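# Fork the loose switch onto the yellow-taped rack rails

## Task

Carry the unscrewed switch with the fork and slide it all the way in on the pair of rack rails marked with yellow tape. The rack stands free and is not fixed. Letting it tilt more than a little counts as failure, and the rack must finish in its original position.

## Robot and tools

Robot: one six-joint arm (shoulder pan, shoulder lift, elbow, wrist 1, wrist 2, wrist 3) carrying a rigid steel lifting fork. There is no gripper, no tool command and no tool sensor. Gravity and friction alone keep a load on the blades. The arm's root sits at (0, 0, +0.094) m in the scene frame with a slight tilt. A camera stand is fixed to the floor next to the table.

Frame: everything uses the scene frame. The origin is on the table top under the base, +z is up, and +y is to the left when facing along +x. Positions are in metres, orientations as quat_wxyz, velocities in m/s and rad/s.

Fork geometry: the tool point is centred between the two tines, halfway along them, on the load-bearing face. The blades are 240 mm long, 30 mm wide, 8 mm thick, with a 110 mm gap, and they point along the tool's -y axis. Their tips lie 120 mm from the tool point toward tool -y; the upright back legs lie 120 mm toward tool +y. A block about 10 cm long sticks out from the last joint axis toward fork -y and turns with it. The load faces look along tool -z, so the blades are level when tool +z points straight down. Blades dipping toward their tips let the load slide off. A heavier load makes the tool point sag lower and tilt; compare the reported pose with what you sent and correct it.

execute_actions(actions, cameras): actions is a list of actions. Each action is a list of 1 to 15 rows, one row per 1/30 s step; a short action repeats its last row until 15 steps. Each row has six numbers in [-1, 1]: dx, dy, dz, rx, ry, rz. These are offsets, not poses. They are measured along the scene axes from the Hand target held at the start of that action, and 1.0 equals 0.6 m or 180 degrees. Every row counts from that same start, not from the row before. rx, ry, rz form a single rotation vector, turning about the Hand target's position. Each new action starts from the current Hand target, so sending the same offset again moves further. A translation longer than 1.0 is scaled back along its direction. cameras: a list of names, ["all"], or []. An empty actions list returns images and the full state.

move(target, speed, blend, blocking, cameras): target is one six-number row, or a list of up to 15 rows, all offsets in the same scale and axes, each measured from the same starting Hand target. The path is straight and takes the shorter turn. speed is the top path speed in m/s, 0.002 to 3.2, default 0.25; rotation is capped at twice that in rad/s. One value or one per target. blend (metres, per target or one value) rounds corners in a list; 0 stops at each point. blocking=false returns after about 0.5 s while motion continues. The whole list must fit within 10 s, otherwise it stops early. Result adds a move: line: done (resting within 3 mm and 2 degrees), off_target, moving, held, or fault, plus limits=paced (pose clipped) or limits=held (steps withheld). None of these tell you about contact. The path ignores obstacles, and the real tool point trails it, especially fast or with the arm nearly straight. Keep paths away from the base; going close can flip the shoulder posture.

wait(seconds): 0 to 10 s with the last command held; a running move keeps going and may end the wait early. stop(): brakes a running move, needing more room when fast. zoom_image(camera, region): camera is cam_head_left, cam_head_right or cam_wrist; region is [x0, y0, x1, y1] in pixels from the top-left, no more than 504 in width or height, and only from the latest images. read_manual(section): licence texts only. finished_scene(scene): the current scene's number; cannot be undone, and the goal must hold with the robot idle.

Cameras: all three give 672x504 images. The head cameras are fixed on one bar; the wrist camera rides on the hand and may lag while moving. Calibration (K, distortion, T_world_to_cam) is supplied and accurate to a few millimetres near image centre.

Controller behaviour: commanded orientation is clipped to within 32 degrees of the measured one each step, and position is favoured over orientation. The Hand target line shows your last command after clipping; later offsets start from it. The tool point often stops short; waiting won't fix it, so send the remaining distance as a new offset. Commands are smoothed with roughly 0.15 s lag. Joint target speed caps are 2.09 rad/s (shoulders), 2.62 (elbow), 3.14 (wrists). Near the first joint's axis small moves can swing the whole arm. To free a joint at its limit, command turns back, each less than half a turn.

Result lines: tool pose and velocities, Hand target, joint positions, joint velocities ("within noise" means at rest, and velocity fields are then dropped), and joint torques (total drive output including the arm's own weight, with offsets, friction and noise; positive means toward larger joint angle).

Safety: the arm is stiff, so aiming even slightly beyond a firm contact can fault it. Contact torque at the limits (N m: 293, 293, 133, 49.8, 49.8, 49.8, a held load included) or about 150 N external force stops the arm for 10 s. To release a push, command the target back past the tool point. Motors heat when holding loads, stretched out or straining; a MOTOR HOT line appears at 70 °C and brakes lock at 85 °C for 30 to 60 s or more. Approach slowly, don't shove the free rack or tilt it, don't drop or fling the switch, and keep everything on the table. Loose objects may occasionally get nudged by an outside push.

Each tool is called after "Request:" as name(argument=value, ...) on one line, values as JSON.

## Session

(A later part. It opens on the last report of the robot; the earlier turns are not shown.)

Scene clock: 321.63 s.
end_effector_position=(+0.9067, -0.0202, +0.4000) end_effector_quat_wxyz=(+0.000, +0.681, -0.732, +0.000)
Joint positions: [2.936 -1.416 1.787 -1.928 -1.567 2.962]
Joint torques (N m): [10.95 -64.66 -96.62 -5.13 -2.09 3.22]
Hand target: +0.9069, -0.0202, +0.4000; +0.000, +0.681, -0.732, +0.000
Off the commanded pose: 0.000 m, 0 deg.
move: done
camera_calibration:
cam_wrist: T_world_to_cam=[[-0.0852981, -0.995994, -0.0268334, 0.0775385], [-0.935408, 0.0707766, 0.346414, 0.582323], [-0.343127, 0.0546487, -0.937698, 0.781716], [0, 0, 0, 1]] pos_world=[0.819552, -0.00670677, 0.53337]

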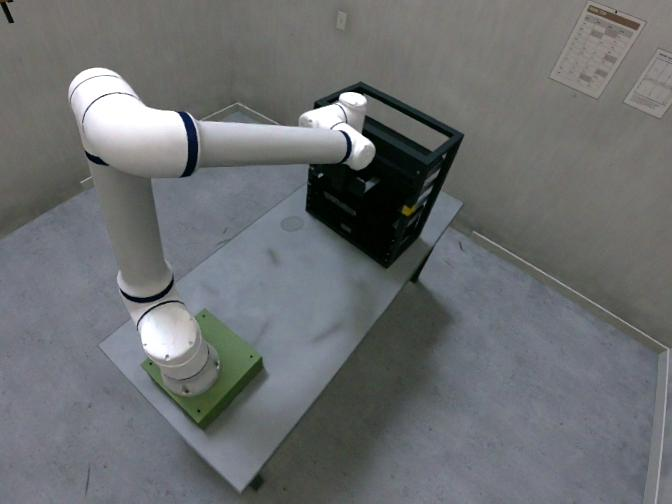

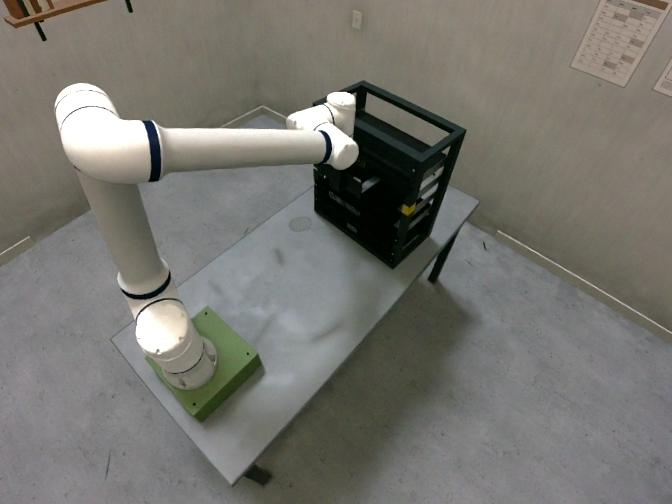

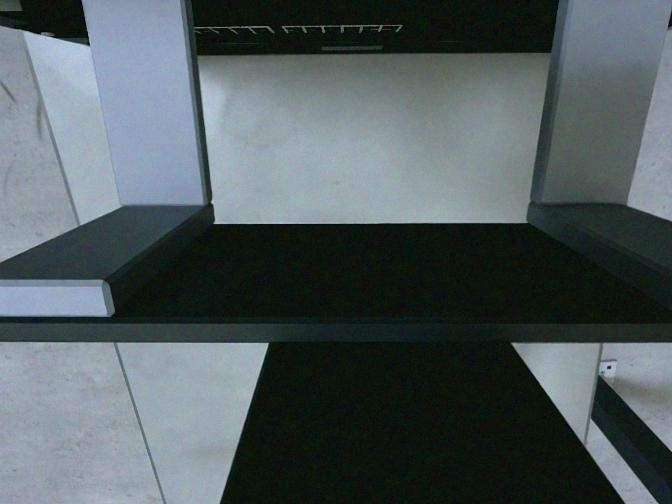

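Request:
move(target=[0.01164, -0.00085, 0.0333, 0, 0, 0], speed=0.06)

Request:
move(target=[0, 0, 0.01, 0, 0, 0], speed=0.02, cameras=["cam_wrist"])

Scene clock: 345.83 s.
end_effector_position=(+0.9138, -0.0207, +0.4199) end_effector_quat_wxyz=(+0.000, +0.681, -0.732, +0.000)
Joint positions: [2.938 -1.415 1.75 -1.891 -1.567 2.964]
Joint torques (N m): [9.67 -63.35 -97.89 -5.53 0.03 3.59]
Hand target: +0.9139, -0.0207, +0.4200; +0.000, +0.681, -0.732, +0.000
Off the commanded pose: 0.000 m, 0 deg.
move: done

Scene clock: 346.57 s.
end_effector_position=(+0.9139, -0.0207, +0.4258) end_effector_quat_wxyz=(+0.000, +0.681, -0.732, +0.000)
Joint positions: [2.938 -1.418 1.742 -1.88 -1.567 2.964]
Joint torques (N m): [5.21 -91.95 -98.15 -5.28 0.26 2.51]
Hand target: +0.9139, -0.0207, +0.4260; +0.000, +0.681, -0.732, +0.000
Off the commanded pose: 0.000 m, 0 deg.
move: done
camera_calibration:
cam_wrist: T_world_to_cam=[[-0.085298, -0.995994, -0.0268249, 0.0783421], [-0.935375, 0.0707743, 0.346502, 0.58008], [-0.343216, 0.0546473, -0.937666, 0.808462], [0, 0, 0, 1]] pos_world=[0.826752, -0.00720676, 0.55917]
Images, in order (width x height): cam_wrist 672x504.

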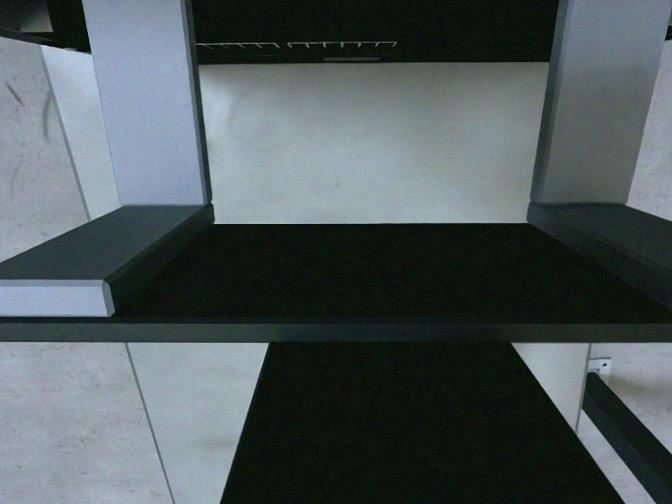

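Request:
move(target=[0, 0, 0.005, 0, 0, 0], speed=0.02)

Request:
move(target=[0, 0, 0.0033, 0, 0, 0], speed=0.02)

Request:
move(target=[0, 0, 0.0033, 0, 0, 0], speed=0.02)

Request:
move(target=[0, 0, 0.0033, 0, 0, 0], speed=0.02)

Scene clock: 350.87 s.
end_effector_position=(+0.9139, -0.0207, +0.4289) end_effector_quat_wxyz=(+0.000, +0.681, -0.732, +0.000)
Joint positions: [2.938 -1.42 1.738 -1.875 -1.567 2.964]
Joint torques (N m): [-13.18 -90.64 -99.18 -5.06 0.06 -1.05]
Hand target: +0.9139, -0.0207, +0.4290; +0.000, +0.681, -0.732, +0.000
Off the commanded pose: 0.000 m, 0 deg.
move: done

Scene clock: 351.57 s.
end_effector_position=(+0.9139, -0.0207, +0.4309) end_effector_quat_wxyz=(+0.000, +0.681, -0.732, +0.000)
Joint positions: [2.938 -1.421 1.736 -1.871 -1.567 2.964]
Joint torques (N m): [-13.79 -92.49 -98.26 -5.51 -0.04 -1.57]
Hand target: +0.9139, -0.0207, +0.4310; +0.000, +0.681, -0.732, +0.000
Off the commanded pose: 0.000 m, 0 deg.
move: done

Scene clock: 352.27 s.
end_effector_position=(+0.9139, -0.0207, +0.4329) end_effector_quat_wxyz=(+0.000, +0.681, -0.732, +0.000)
Joint positions: [2.938 -1.422 1.733 -1.868 -1.567 2.964]
Joint torques (N m): [-14.17 -90.51 -98.9 -5.27 -0.19 -1.42]
Hand target: +0.9139, -0.0207, +0.4330; +0.000, +0.681, -0.732, +0.000
Off the commanded pose: 0.000 m, 0 deg.
move: done

Scene clock: 352.97 s.
end_effector_position=(+0.9139, -0.0207, +0.4349) end_effector_quat_wxyz=(+0.000, +0.681, -0.732, +0.000)
Joint positions: [2.938 -1.423 1.731 -1.864 -1.567 2.964]
Joint torques (N m): [-13.91 -91.93 -98.17 -5.48 -0.12 -1.59]
Hand target: +0.9139, -0.0207, +0.4349; +0.000, +0.681, -0.732, +0.000
Off the commanded pose: 0.000 m, 0 deg.
move: done

Request:
move(target=[0, 0, 0.0025, 0, 0, 0], speed=0.02)

Request:
move(target=[0, 0, 0.0025, 0, 0, 0], speed=0.02)

Request:
move(target=[0, 0, 0.0025, 0, 0, 0], speed=0.02)

Request:
move(target=[0, 0, 0.0025, 0, 0, 0], speed=0.02)

Scene clock: 355.90 s.
end_effector_position=(+0.9139, -0.0207, +0.4364) end_effector_quat_wxyz=(+0.000, +0.681, -0.732, +0.000)
Joint positions: [2.938 -1.423 1.729 -1.862 -1.567 2.964]
Joint torques (N m): [-14.65 -91.74 -98.28 -5.17 -0.38 -1.49]
Hand target: +0.9139, -0.0207, +0.4364; +0.000, +0.681, -0.732, +0.000
Off the commanded pose: 0.000 m, 0 deg.
move: done

Scene clock: 356.60 s.
end_effector_position=(+0.9139, -0.0207, +0.4379) end_effector_quat_wxyz=(+0.000, +0.681, -0.732, +0.000)
Joint positions: [2.938 -1.424 1.727 -1.859 -1.567 2.964]
Joint torques (N m): [-14.31 -91.47 -98.75 -5.05 -0.62 -1.55]
Hand target: +0.9139, -0.0207, +0.4379; +0.000, +0.681, -0.732, +0.000
Off the commanded pose: 0.000 m, 0 deg.
move: done

Scene clock: 357.30 s.
end_effector_position=(+0.9138, -0.0207, +0.4393) end_effector_quat_wxyz=(+0.000, +0.681, -0.732, +0.000)
Joint positions: [2.938 -1.425 1.725 -1.856 -1.567 2.964]
Joint torques (N m): [-16 -108.13 -117.97 -9.74 -0.45 -1.67]
Hand target: +0.9139, -0.0207, +0.4394; +0.000, +0.681, -0.732, +0.000
Off the commanded pose: 0.000 m, 0 deg.
move: done

Scene clock: 358.00 s.
end_effector_position=(+0.9139, -0.0207, +0.4409) end_effector_quat_wxyz=(+0.000, +0.681, -0.732, +0.000)
Joint positions: [2.938 -1.426 1.723 -1.854 -1.567 2.964]
Joint torques (N m): [-16.18 -109.35 -119.75 -10.82 -0.69 -1.5]
Hand target: +0.9139, -0.0207, +0.4409; +0.000, +0.681, -0.732, +0.000
Off the commanded pose: 0.000 m, 0 deg.
move: done

Request:
move(target=[0, 0, 0.0025, 0, 0, 0], speed=0.02)

Request:
move(target=[0, 0, 0.0025, 0, 0, 0], speed=0.02, cameras=["all"])

Request:
zoom_image(camera="cam_head_left", region=[330, 100, 470, 240])

Request:
zoom_image(camera="cam_head_right", region=[330, 100, 470, 240])

Scene clock: 364.40 s.
end_effector_position=(+0.9138, -0.0207, +0.4424) end_effector_quat_wxyz=(+0.000, +0.681, -0.732, +0.000)
Joint positions: [2.938 -1.426 1.721 -1.851 -1.567 2.964]
Joint torques (N m): [-15.09 -127.21 -142.76 -18.46 0.18 -1.58]
Hand target: +0.9139, -0.0207, +0.4424; +0.000, +0.681, -0.732, +0.000
Off the commanded pose: 0.000 m, 0 deg.
move: done

Scene clock: 365.10 s.
end_effector_position=(+0.9139, -0.0207, +0.4439) end_effector_quat_wxyz=(+0.000, +0.681, -0.732, +0.000)
Joint positions: [2.938 -1.427 1.719 -1.849 -1.567 2.964]
Joint torques (N m): [-15.77 -128.29 -143.04 -18.55 2.05 -1.56]
Hand target: +0.9139, -0.0207, +0.4439; +0.000, +0.681, -0.732, +0.000
Off the commanded pose: 0.000 m, 0 deg.
move: done
camera_calibration:
cam_wrist: T_world_to_cam=[[-0.085298, -0.995994, -0.0268249, 0.0787253], [-0.935375, 0.0707743, 0.346502, 0.57385], [-0.343216, 0.0546473, -0.937666, 0.825345], [0, 0, 0, 1]] pos_world=[0.826752, -0.00730676, 0.57717]

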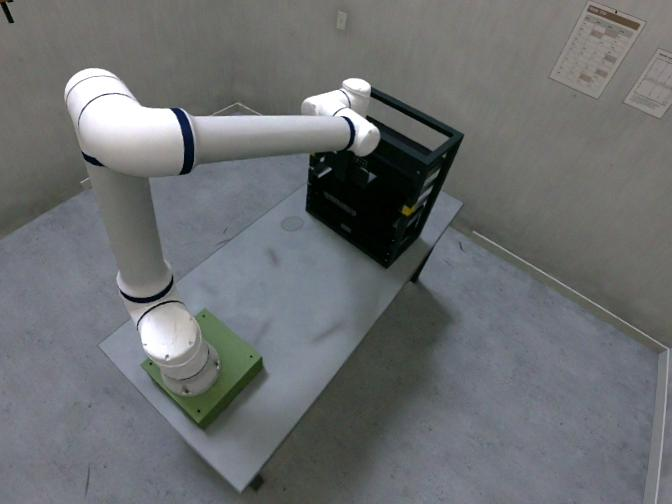

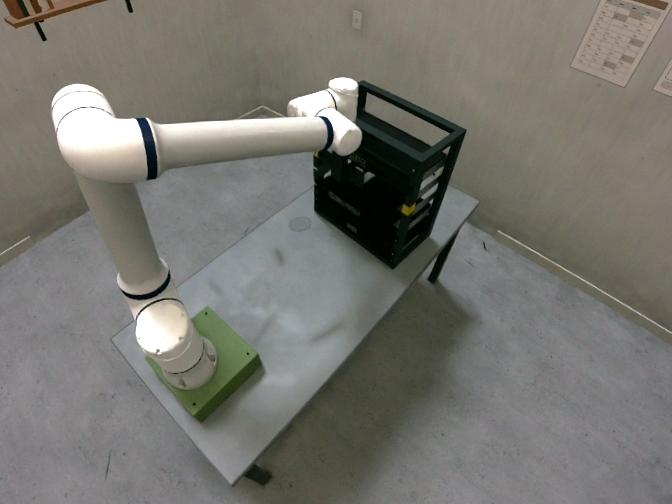

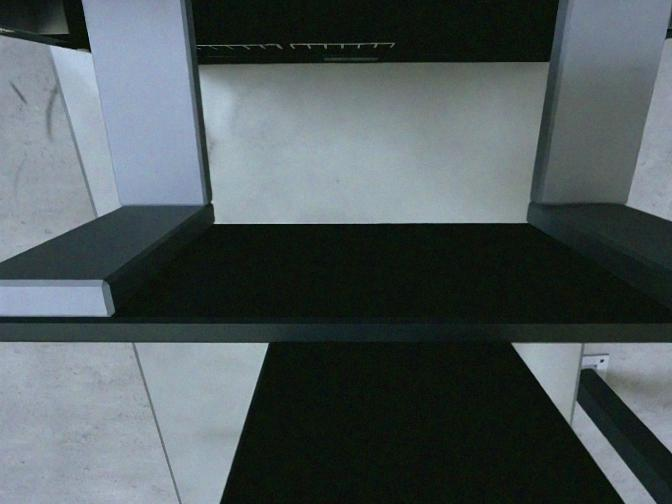

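Scaled by 3.600.

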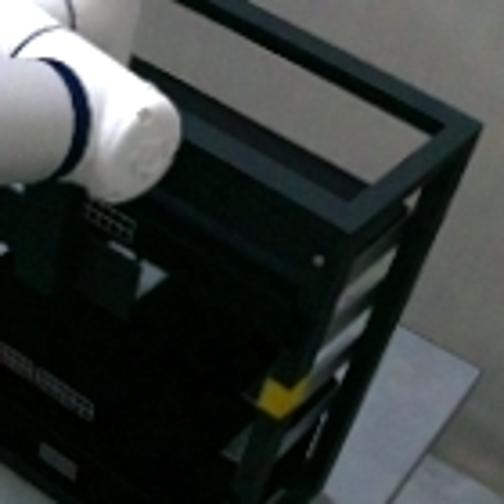

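Scaled by 3.600.

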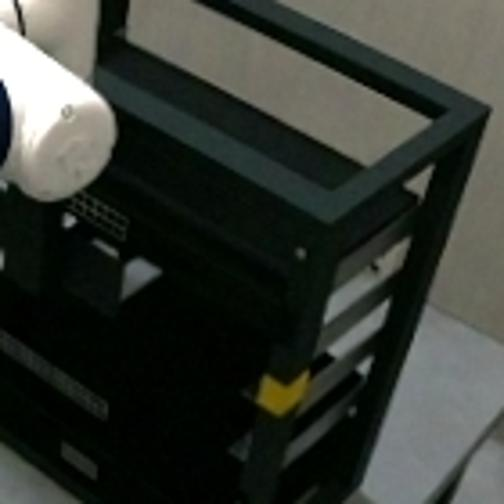

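Request:
move(target=[0, 0, 0.0135, 0, 0, 0], speed=0.03, cameras=["all"])

Request:
zoom_image(camera="cam_head_left", region=[330, 100, 470, 240])

Request:
zoom_image(camera="cam_head_right", region=[330, 100, 470, 240])

Scene clock: 390.03 s.
end_effector_position=(+0.9139, -0.0207, +0.4519) end_effector_quat_wxyz=(+0.000, +0.681, -0.732, +0.000)
Joint positions: [2.938 -1.43 1.708 -1.835 -1.567 2.964]
Joint torques (N m): [-18.08 -126.96 -142.45 -18.49 1.98 -2.02]
Hand target: +0.9139, -0.0207, +0.4520; +0.000, +0.681, -0.732, +0.000
Off the commanded pose: 0.000 m, 0 deg.
move: done
camera_calibration:
cam_wrist: T_world_to_cam=[[-0.0852967, -0.995994, -0.0268254, 0.0789391], [-0.935376, 0.0707728, 0.346502, 0.571078], [-0.343216, 0.0546473, -0.937666, 0.832847], [0, 0, 0, 1]] pos_world=[0.826752, -0.00730676, 0.585169]

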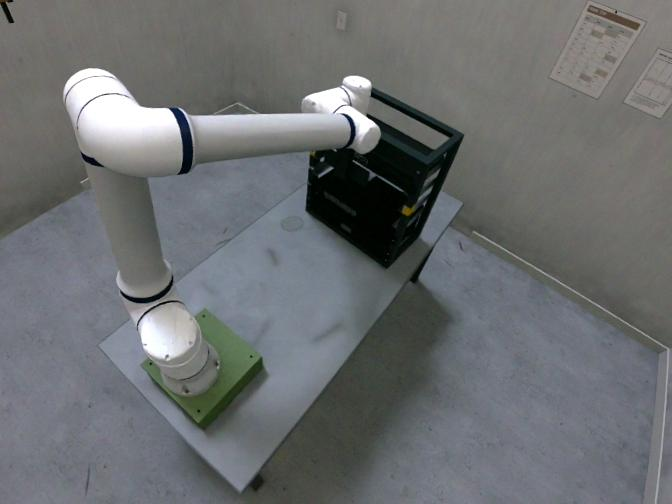

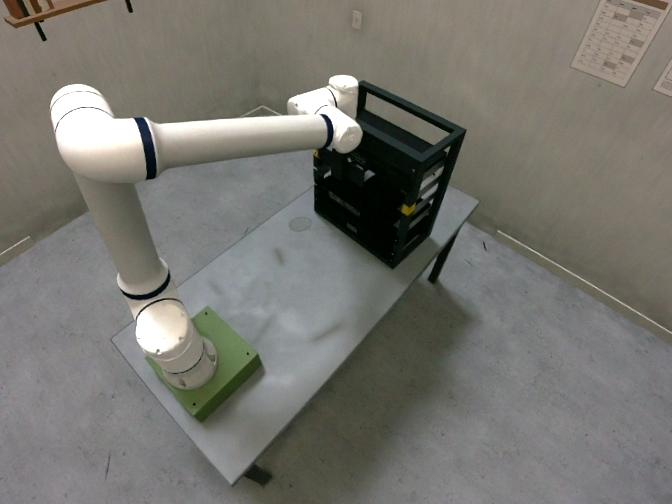

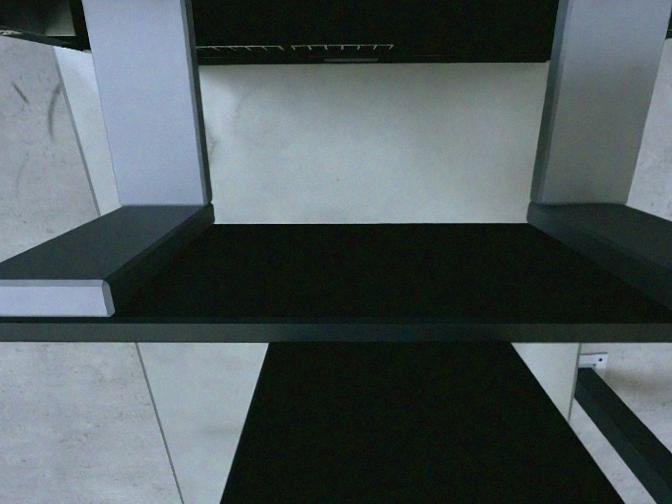

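Scaled by 3.600.

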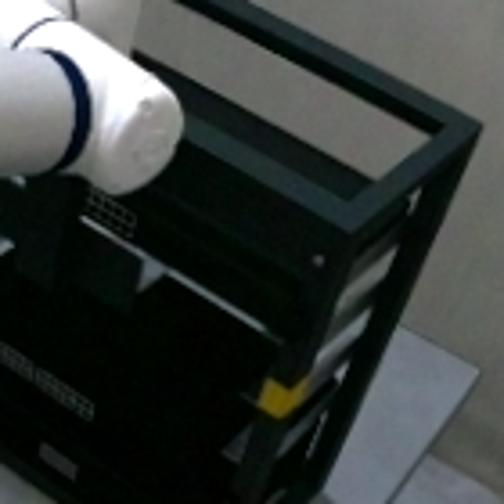

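Scaled by 3.600.

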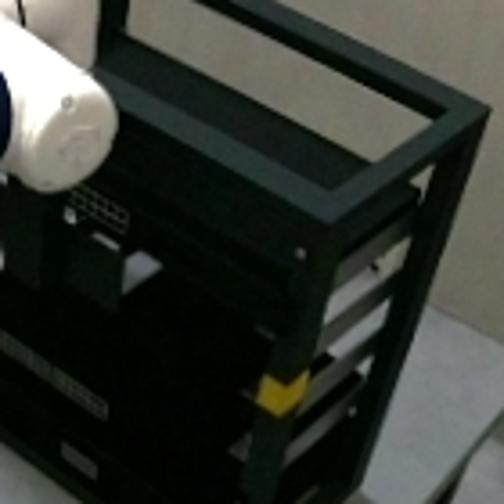

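Request:
move(target=[-0.1662, 0.0122, 0, 0, 0, 0], speed=0.08, cameras=["all"])

Request:
zoom_image(camera="cam_head_left", region=[290, 80, 470, 260])

Request:
zoom_image(camera="cam_head_right", region=[290, 80, 470, 260])

Scene clock: 395.30 s.
end_effector_position=(+0.8143, -0.0134, +0.4520) end_effector_quat_wxyz=(+0.000, +0.681, -0.732, +0.000)
Joint positions: [2.911 -1.596 1.882 -1.842 -1.568 2.937]
Joint torques (N m): [-22.5 -106.07 -118.66 -18.44 1.17 -2.16]
Hand target: +0.8141, -0.0134, +0.4520; +0.000, +0.681, -0.732, +0.000
Off the commanded pose: 0.000 m, 0 deg.
move: done
camera_calibration:
cam_wrist: T_world_to_cam=[[-0.085298, -0.995994, -0.0268249, 0.0777204], [-0.935375, 0.0707743, 0.346502, 0.477329], [-0.343216, 0.0546473, -0.937666, 0.798451], [0, 0, 0, 1]] pos_world=[0.727152, -0.0000067625, 0.58537]

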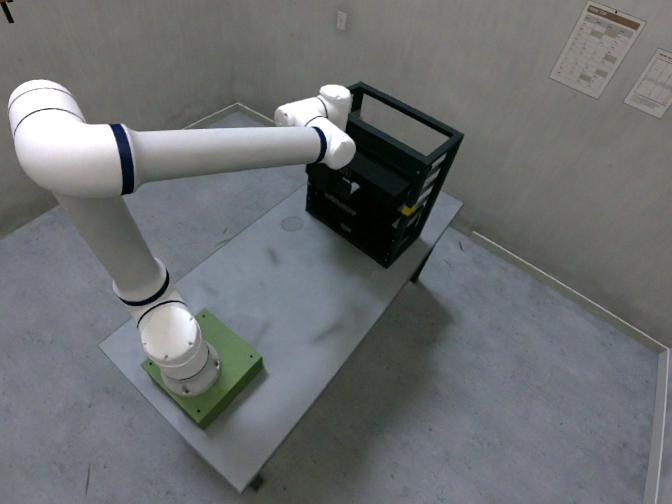

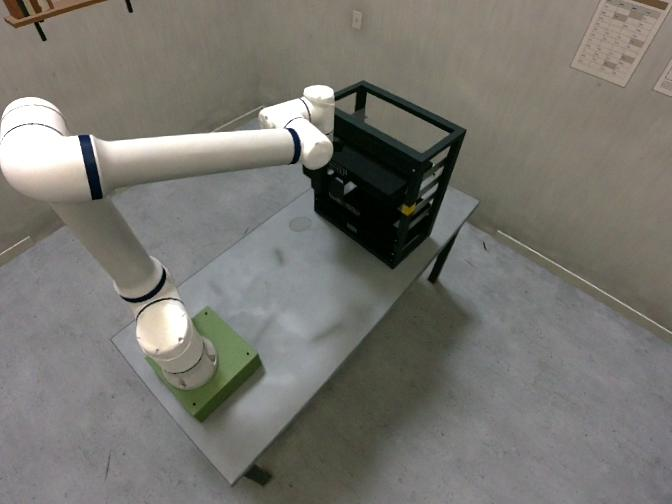

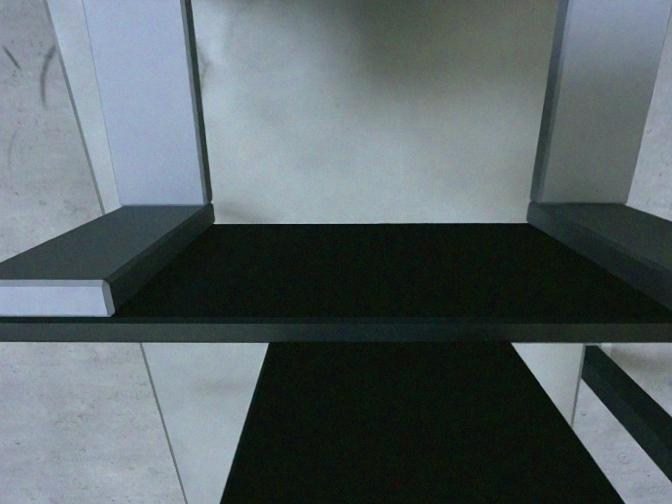

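Scaled by 2.800.

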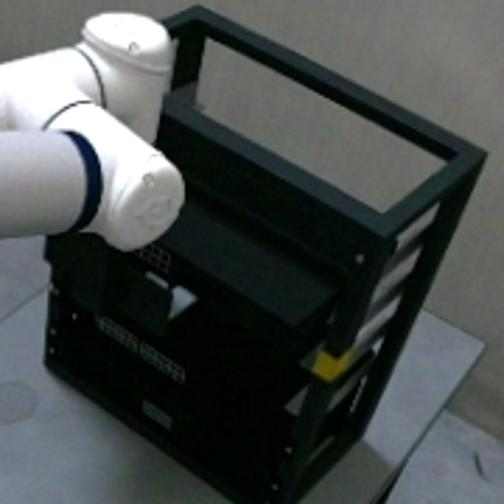

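Scaled by 2.800.

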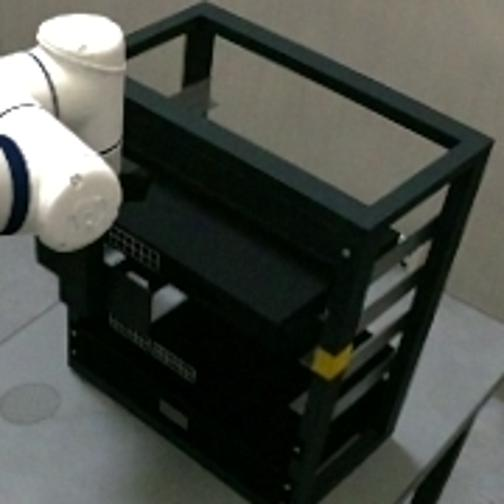

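Request:
move(target=[-0.3491, 0.0256, 0, 0, 0, 0], speed=0.12, cameras=["all"])

Request:
zoom_image(camera="cam_head_left", region=[260, 80, 440, 260])

Request:
zoom_image(camera="cam_head_right", region=[260, 80, 440, 260])

Scene clock: 400.90 s.
end_effector_position=(+0.6048, +0.0020, +0.4520) end_effector_quat_wxyz=(+0.000, +0.681, -0.732, +0.000) end_effector_velocity=(-0.002, +0.000, +0.001) end_effector_angular_velocity=(+0.000, -0.001, +0.000)
Joint positions: [2.814 -1.989 2.175 -1.742 -1.569 2.84]
Joint velocities: [-0.001 -0.005 0.002 0.002 0 -0.001]
Joint torques (N m): [-23.62 -56.15 -119.75 -17.72 3.93 -1.92]
Hand target: +0.6047, +0.0020, +0.4520; +0.000, +0.681, -0.732, +0.000
Off the commanded pose: 0.000 m, 0 deg.
move: done
camera_calibration:
cam_wrist: T_world_to_cam=[[-0.085298, -0.995994, -0.0268249, 0.0751887], [-0.935375, 0.0707743, 0.346502, 0.280278], [-0.343216, 0.0546473, -0.937666, 0.725706], [0, 0, 0, 1]] pos_world=[0.517652, 0.0153932, 0.58537]

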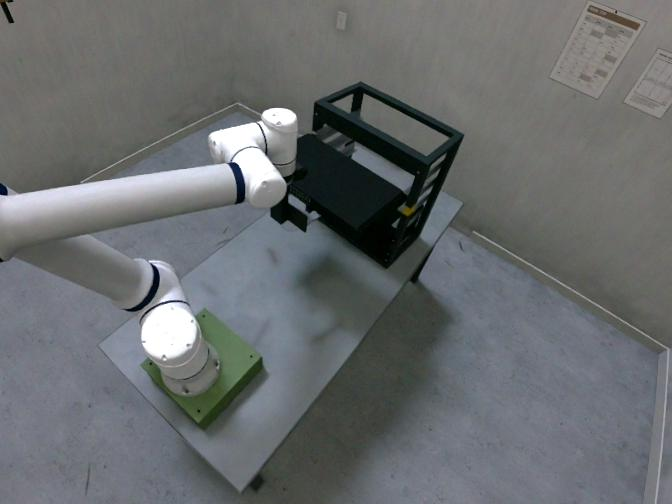

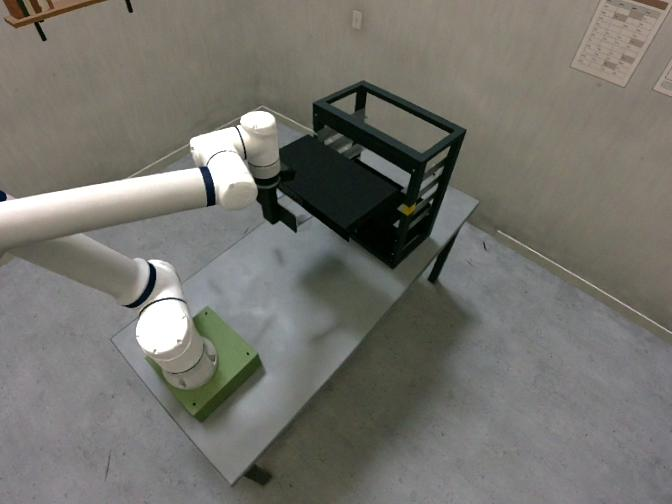

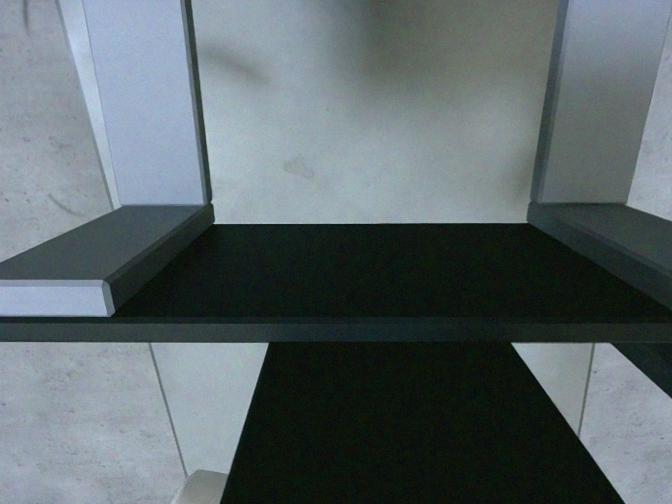

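Scaled by 2.800.

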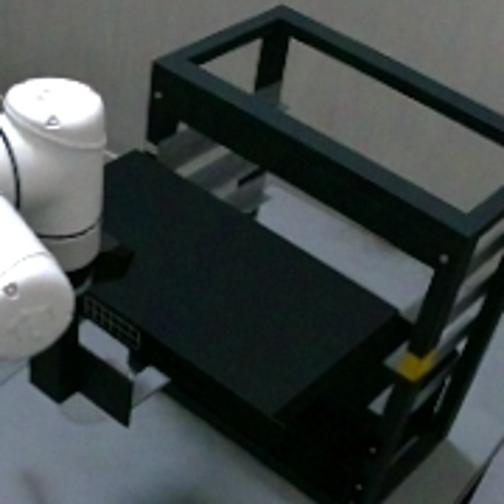

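Scaled by 2.800.

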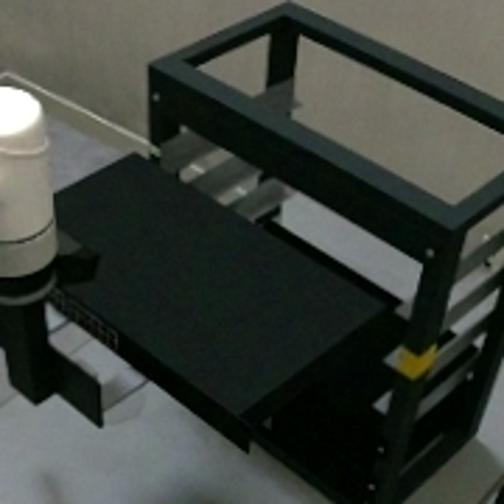

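Request:
move(target=[0, 0, -0.14817, 0, 0, 0], speed=0.08, cameras=["all"])

Request:
zoom_image(camera="cam_head_left", region=[260, 100, 440, 280])

Request:
zoom_image(camera="cam_head_right", region=[260, 100, 440, 280])

Scene clock: 415.87 s.
end_effector_position=(+0.6047, +0.0020, +0.3633) end_effector_quat_wxyz=(+0.000, +0.681, -0.732, +0.000)
Joint positions: [2.814 -1.941 2.309 -1.924 -1.569 2.84]
Joint torques (N m): [8.94 -29.71 -114.51 -23.2 2.31 3.25]
Hand target: +0.6047, +0.0020, +0.3631; +0.000, +0.681, -0.732, +0.000
Off the commanded pose: 0.000 m, 0 deg.
move: done
camera_calibration:
cam_wrist: T_world_to_cam=[[-0.085298, -0.995994, -0.0268249, 0.0728008], [-0.935375, 0.0707743, 0.346502, 0.310919], [-0.343216, 0.0546473, -0.937666, 0.642501], [0, 0, 0, 1]] pos_world=[0.517552, 0.0153932, 0.49667]

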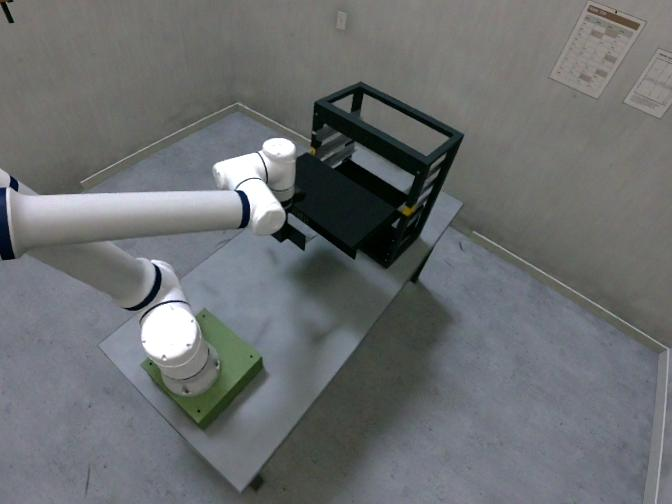

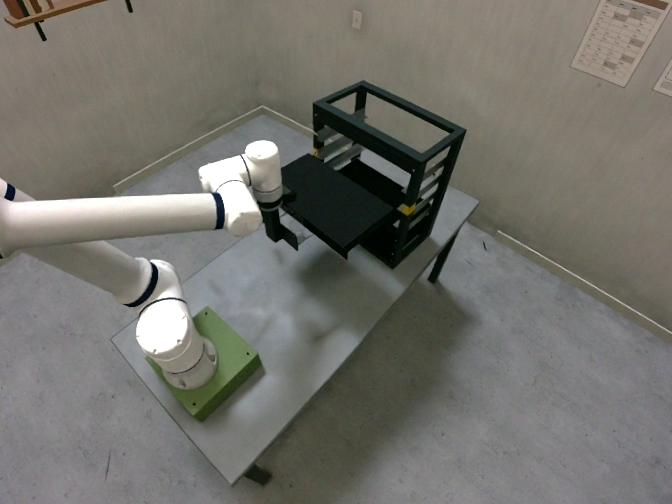

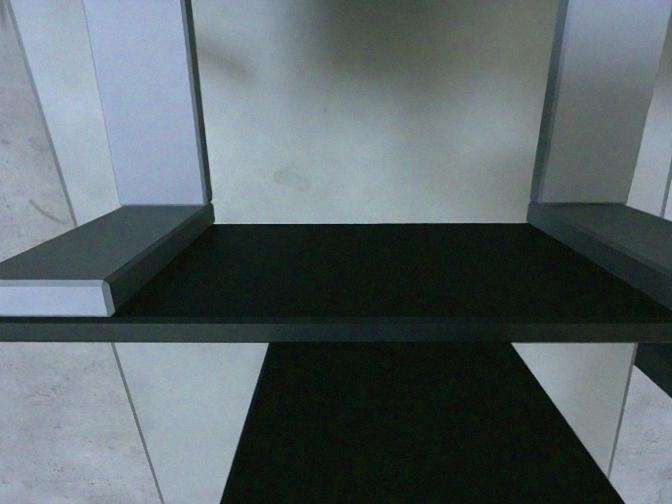

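Scaled by 2.800.

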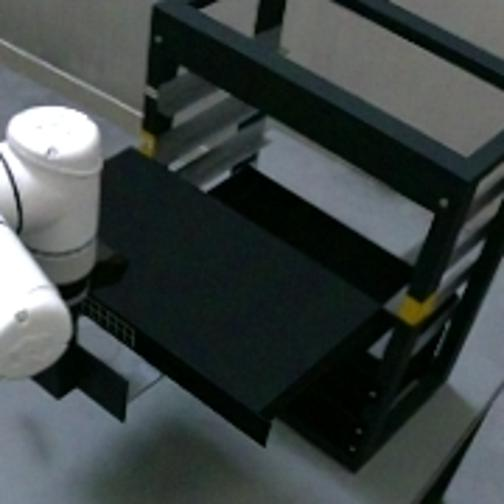

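Scaled by 2.800.

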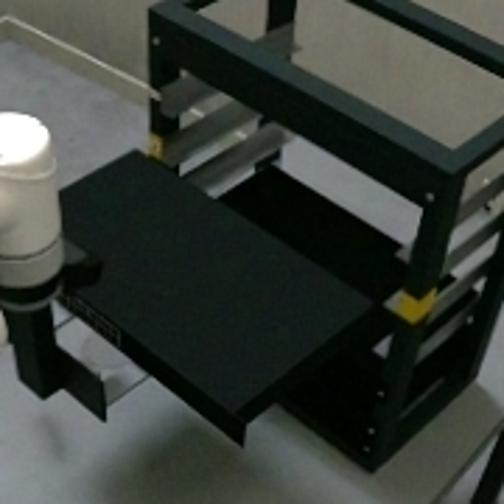

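Request:
move(target=[0.1662, -0.0122, 0, 0, 0, 0], speed=0.08, cameras=["all"])

Request:
zoom_image(camera="cam_head_left", region=[280, 80, 460, 260])

Request:
zoom_image(camera="cam_head_right", region=[280, 80, 460, 260])

Scene clock: 420.97 s.
end_effector_position=(+0.7042, -0.0053, +0.3632) end_effector_quat_wxyz=(+0.000, +0.681, -0.732, +0.000)
Joint positions: [2.87 -1.737 2.171 -1.99 -1.568 2.896]
Joint torques (N m): [9.67 -55.98 -137.24 -23.31 1.84 3.58]
Hand target: +0.7044, -0.0053, +0.3631; +0.000, +0.681, -0.732, +0.000
Off the commanded pose: 0.000 m, 0 deg.
move: done
camera_calibration:
cam_wrist: T_world_to_cam=[[-0.0852981, -0.995994, -0.0268334, 0.0740162], [-0.935408, 0.0707766, 0.346414, 0.404638], [-0.343127, 0.0546487, -0.937698, 0.676823], [0, 0, 0, 1]] pos_world=[0.617052, 0.00809323, 0.49647]

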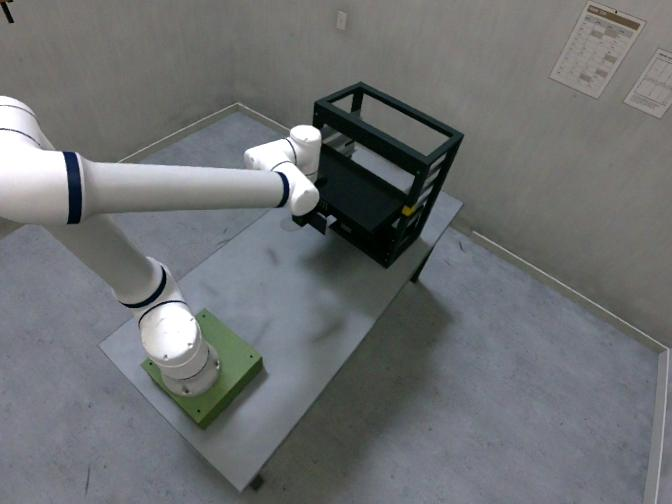

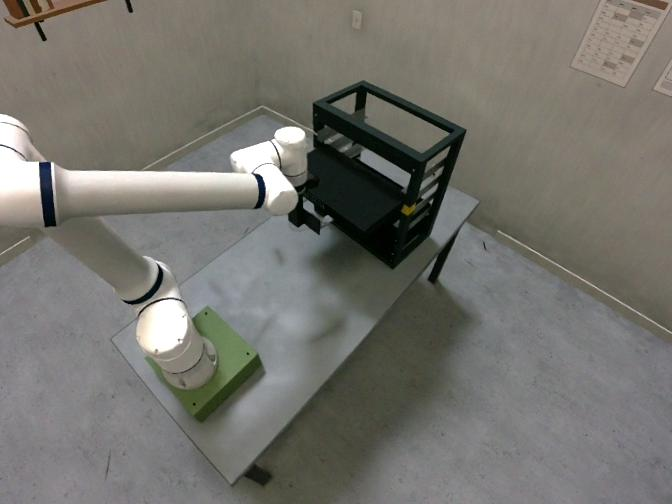

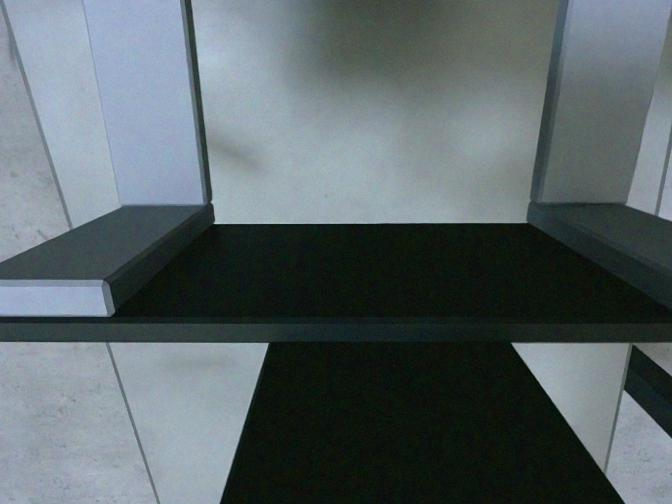

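Scaled by 2.800.

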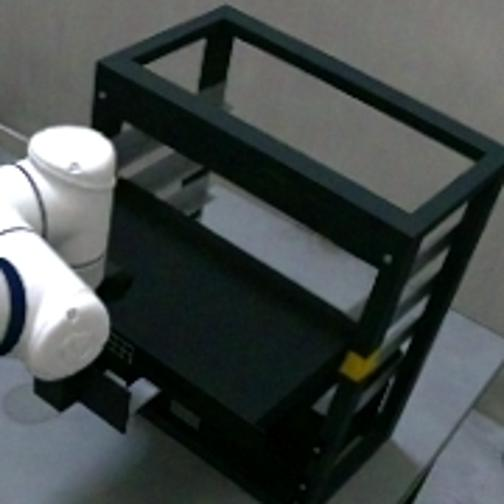

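Scaled by 2.800.

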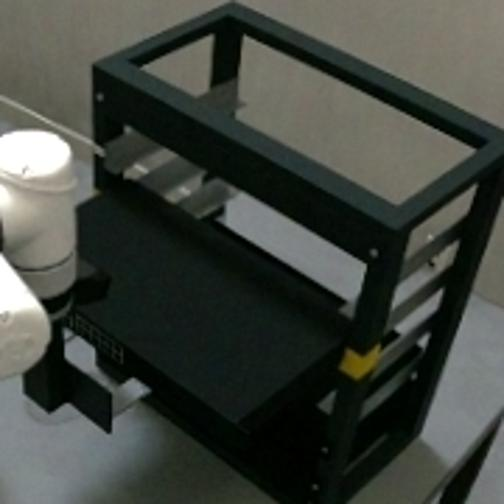

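Request:
move(target=[[0.315, -0.0232, 0, 0, 0, 0], [0.3452, -0.0254, 0, 0, 0, 0]], speed=[0.08, 0.03], blend=[0.005, 0], cameras=["all"])

Request:
zoom_image(camera="cam_head_left", region=[300, 80, 480, 260])

Request:
zoom_image(camera="cam_head_right", region=[300, 80, 480, 260])

Scene clock: 428.00 s.
end_effector_position=(+0.9113, -0.0206, +0.3631) end_effector_quat_wxyz=(+0.000, +0.681, -0.732, +0.000)
Joint positions: [2.938 -1.385 1.82 -1.992 -1.567 2.964]
Joint torques (N m): [10.35 -101.16 -137.26 -18.31 2.97 3.25]
Hand target: +0.9115, -0.0206, +0.3631; +0.000, +0.681, -0.732, +0.000
Off the commanded pose: 0.000 m, 0 deg.
move: done
camera_calibration:
cam_wrist: T_world_to_cam=[[-0.085298, -0.995994, -0.0268249, 0.076538], [-0.935375, 0.0707743, 0.346502, 0.599367], [-0.343216, 0.0546473, -0.937666, 0.748772], [0, 0, 0, 1]] pos_world=[0.824152, -0.00710676, 0.49647]

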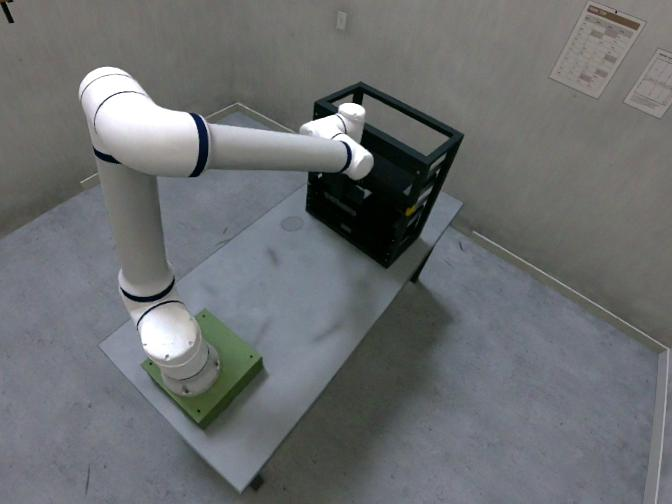

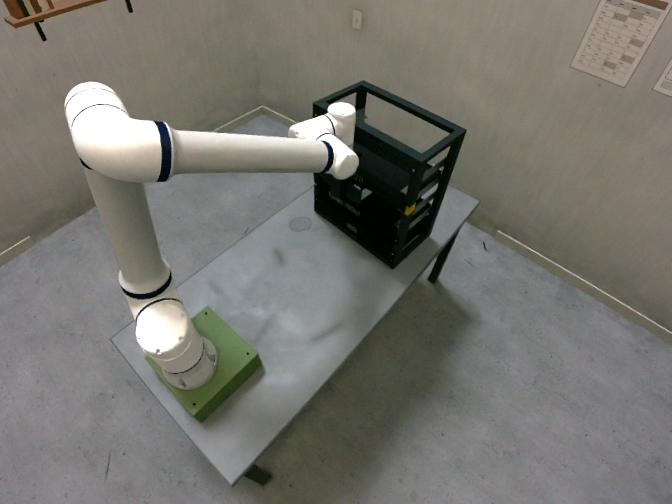

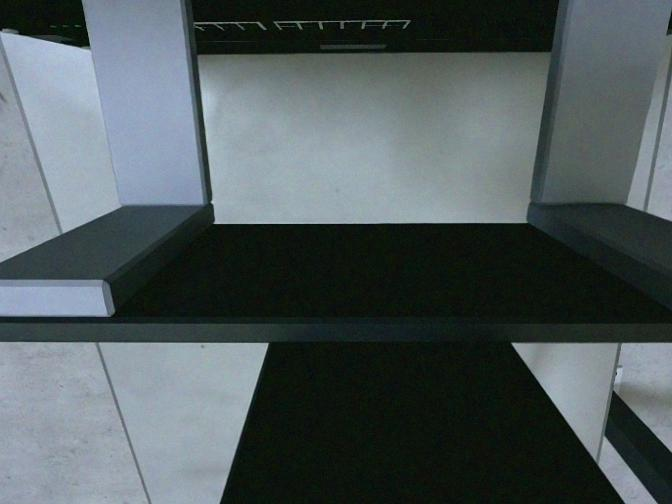

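Scaled by 2.800.

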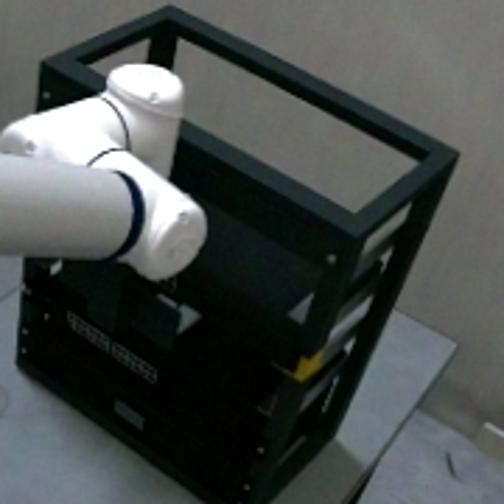

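Scaled by 2.800.

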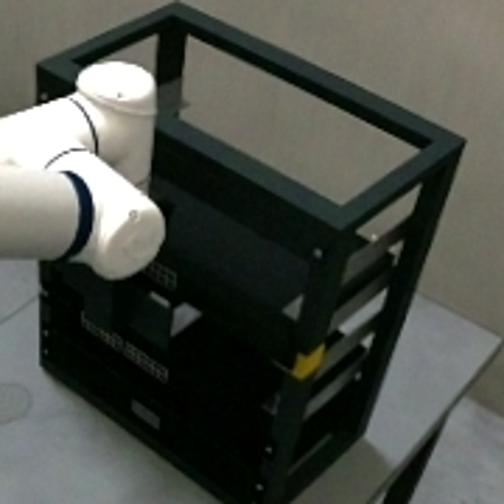

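Request:
move(target=[0, 0, -0.0168, 0, 0, 0], speed=0.03)

Request:
move(target=[0, 0, -0.0025, 0, 0, 0], speed=0.02)

Request:
move(target=[0, 0, -0.0025, 0, 0, 0], speed=0.02)

Request:
move(target=[0, 0, -0.0025, 0, 0, 0], speed=0.02)

Request:
move(target=[0, 0, -0.0025, 0, 0, 0], speed=0.02)

Scene clock: 434.03 s.
end_effector_position=(+0.9115, -0.0206, +0.3533) end_effector_quat_wxyz=(+0.000, +0.681, -0.732, +0.000) end_effector_velocity=(+0.001, +0.000, -0.001) end_effector_angular_velocity=(-0.001, -0.003, +0.000)
Joint positions: [2.938 -1.378 1.831 -2.009 -1.567 2.964]
Joint velocities: [0 0.001 0.001 -0.005 0 0]
Joint torques (N m): [8.62 -101.69 -112.9 -23.71 1.23 3.45]
Hand target: +0.9115, -0.0206, +0.3531; +0.000, +0.681, -0.732, +0.000
Off the commanded pose: 0.000 m, 0 deg.
move: done

Scene clock: 434.73 s.
end_effector_position=(+0.9116, -0.0206, +0.3518) end_effector_quat_wxyz=(+0.000, +0.681, -0.732, +0.000)
Joint positions: [2.938 -1.377 1.832 -2.012 -1.567 2.964]
Joint torques (N m): [9.34 -81.58 -93.01 -16.99 0.92 2.74]
Hand target: +0.9115, -0.0206, +0.3516; +0.000, +0.681, -0.732, +0.000
Off the commanded pose: 0.000 m, 0 deg.
move: done

Scene clock: 435.43 s.
end_effector_position=(+0.9115, -0.0206, +0.3501) end_effector_quat_wxyz=(+0.000, +0.681, -0.732, +0.000)
Joint positions: [2.938 -1.376 1.834 -2.015 -1.567 2.964]
Joint torques (N m): [9.11 -81.53 -89.65 -15.23 0.09 1.28]
Hand target: +0.9115, -0.0206, +0.3501; +0.000, +0.681, -0.732, +0.000
Off the commanded pose: 0.000 m, 0 deg.
move: done

Scene clock: 436.13 s.
end_effector_position=(+0.9115, -0.0206, +0.3487) end_effector_quat_wxyz=(+0.000, +0.681, -0.732, +0.000)
Joint positions: [2.938 -1.374 1.836 -2.018 -1.567 2.964]
Joint torques (N m): [9.21 -65.87 -69.88 -10.33 -0.84 0.75]
Hand target: +0.9115, -0.0206, +0.3486; +0.000, +0.681, -0.732, +0.000
Off the commanded pose: 0.000 m, 0 deg.
move: done

Scene clock: 436.83 s.
end_effector_position=(+0.9115, -0.0206, +0.3471) end_effector_quat_wxyz=(+0.000, +0.681, -0.732, +0.000)
Joint positions: [2.938 -1.373 1.837 -2.02 -1.567 2.964]
Joint torques (N m): [10.37 -65.84 -69.95 -10.37 -1.29 0.75]
Hand target: +0.9115, -0.0206, +0.3471; +0.000, +0.681, -0.732, +0.000
Off the commanded pose: 0.000 m, 0 deg.
move: done


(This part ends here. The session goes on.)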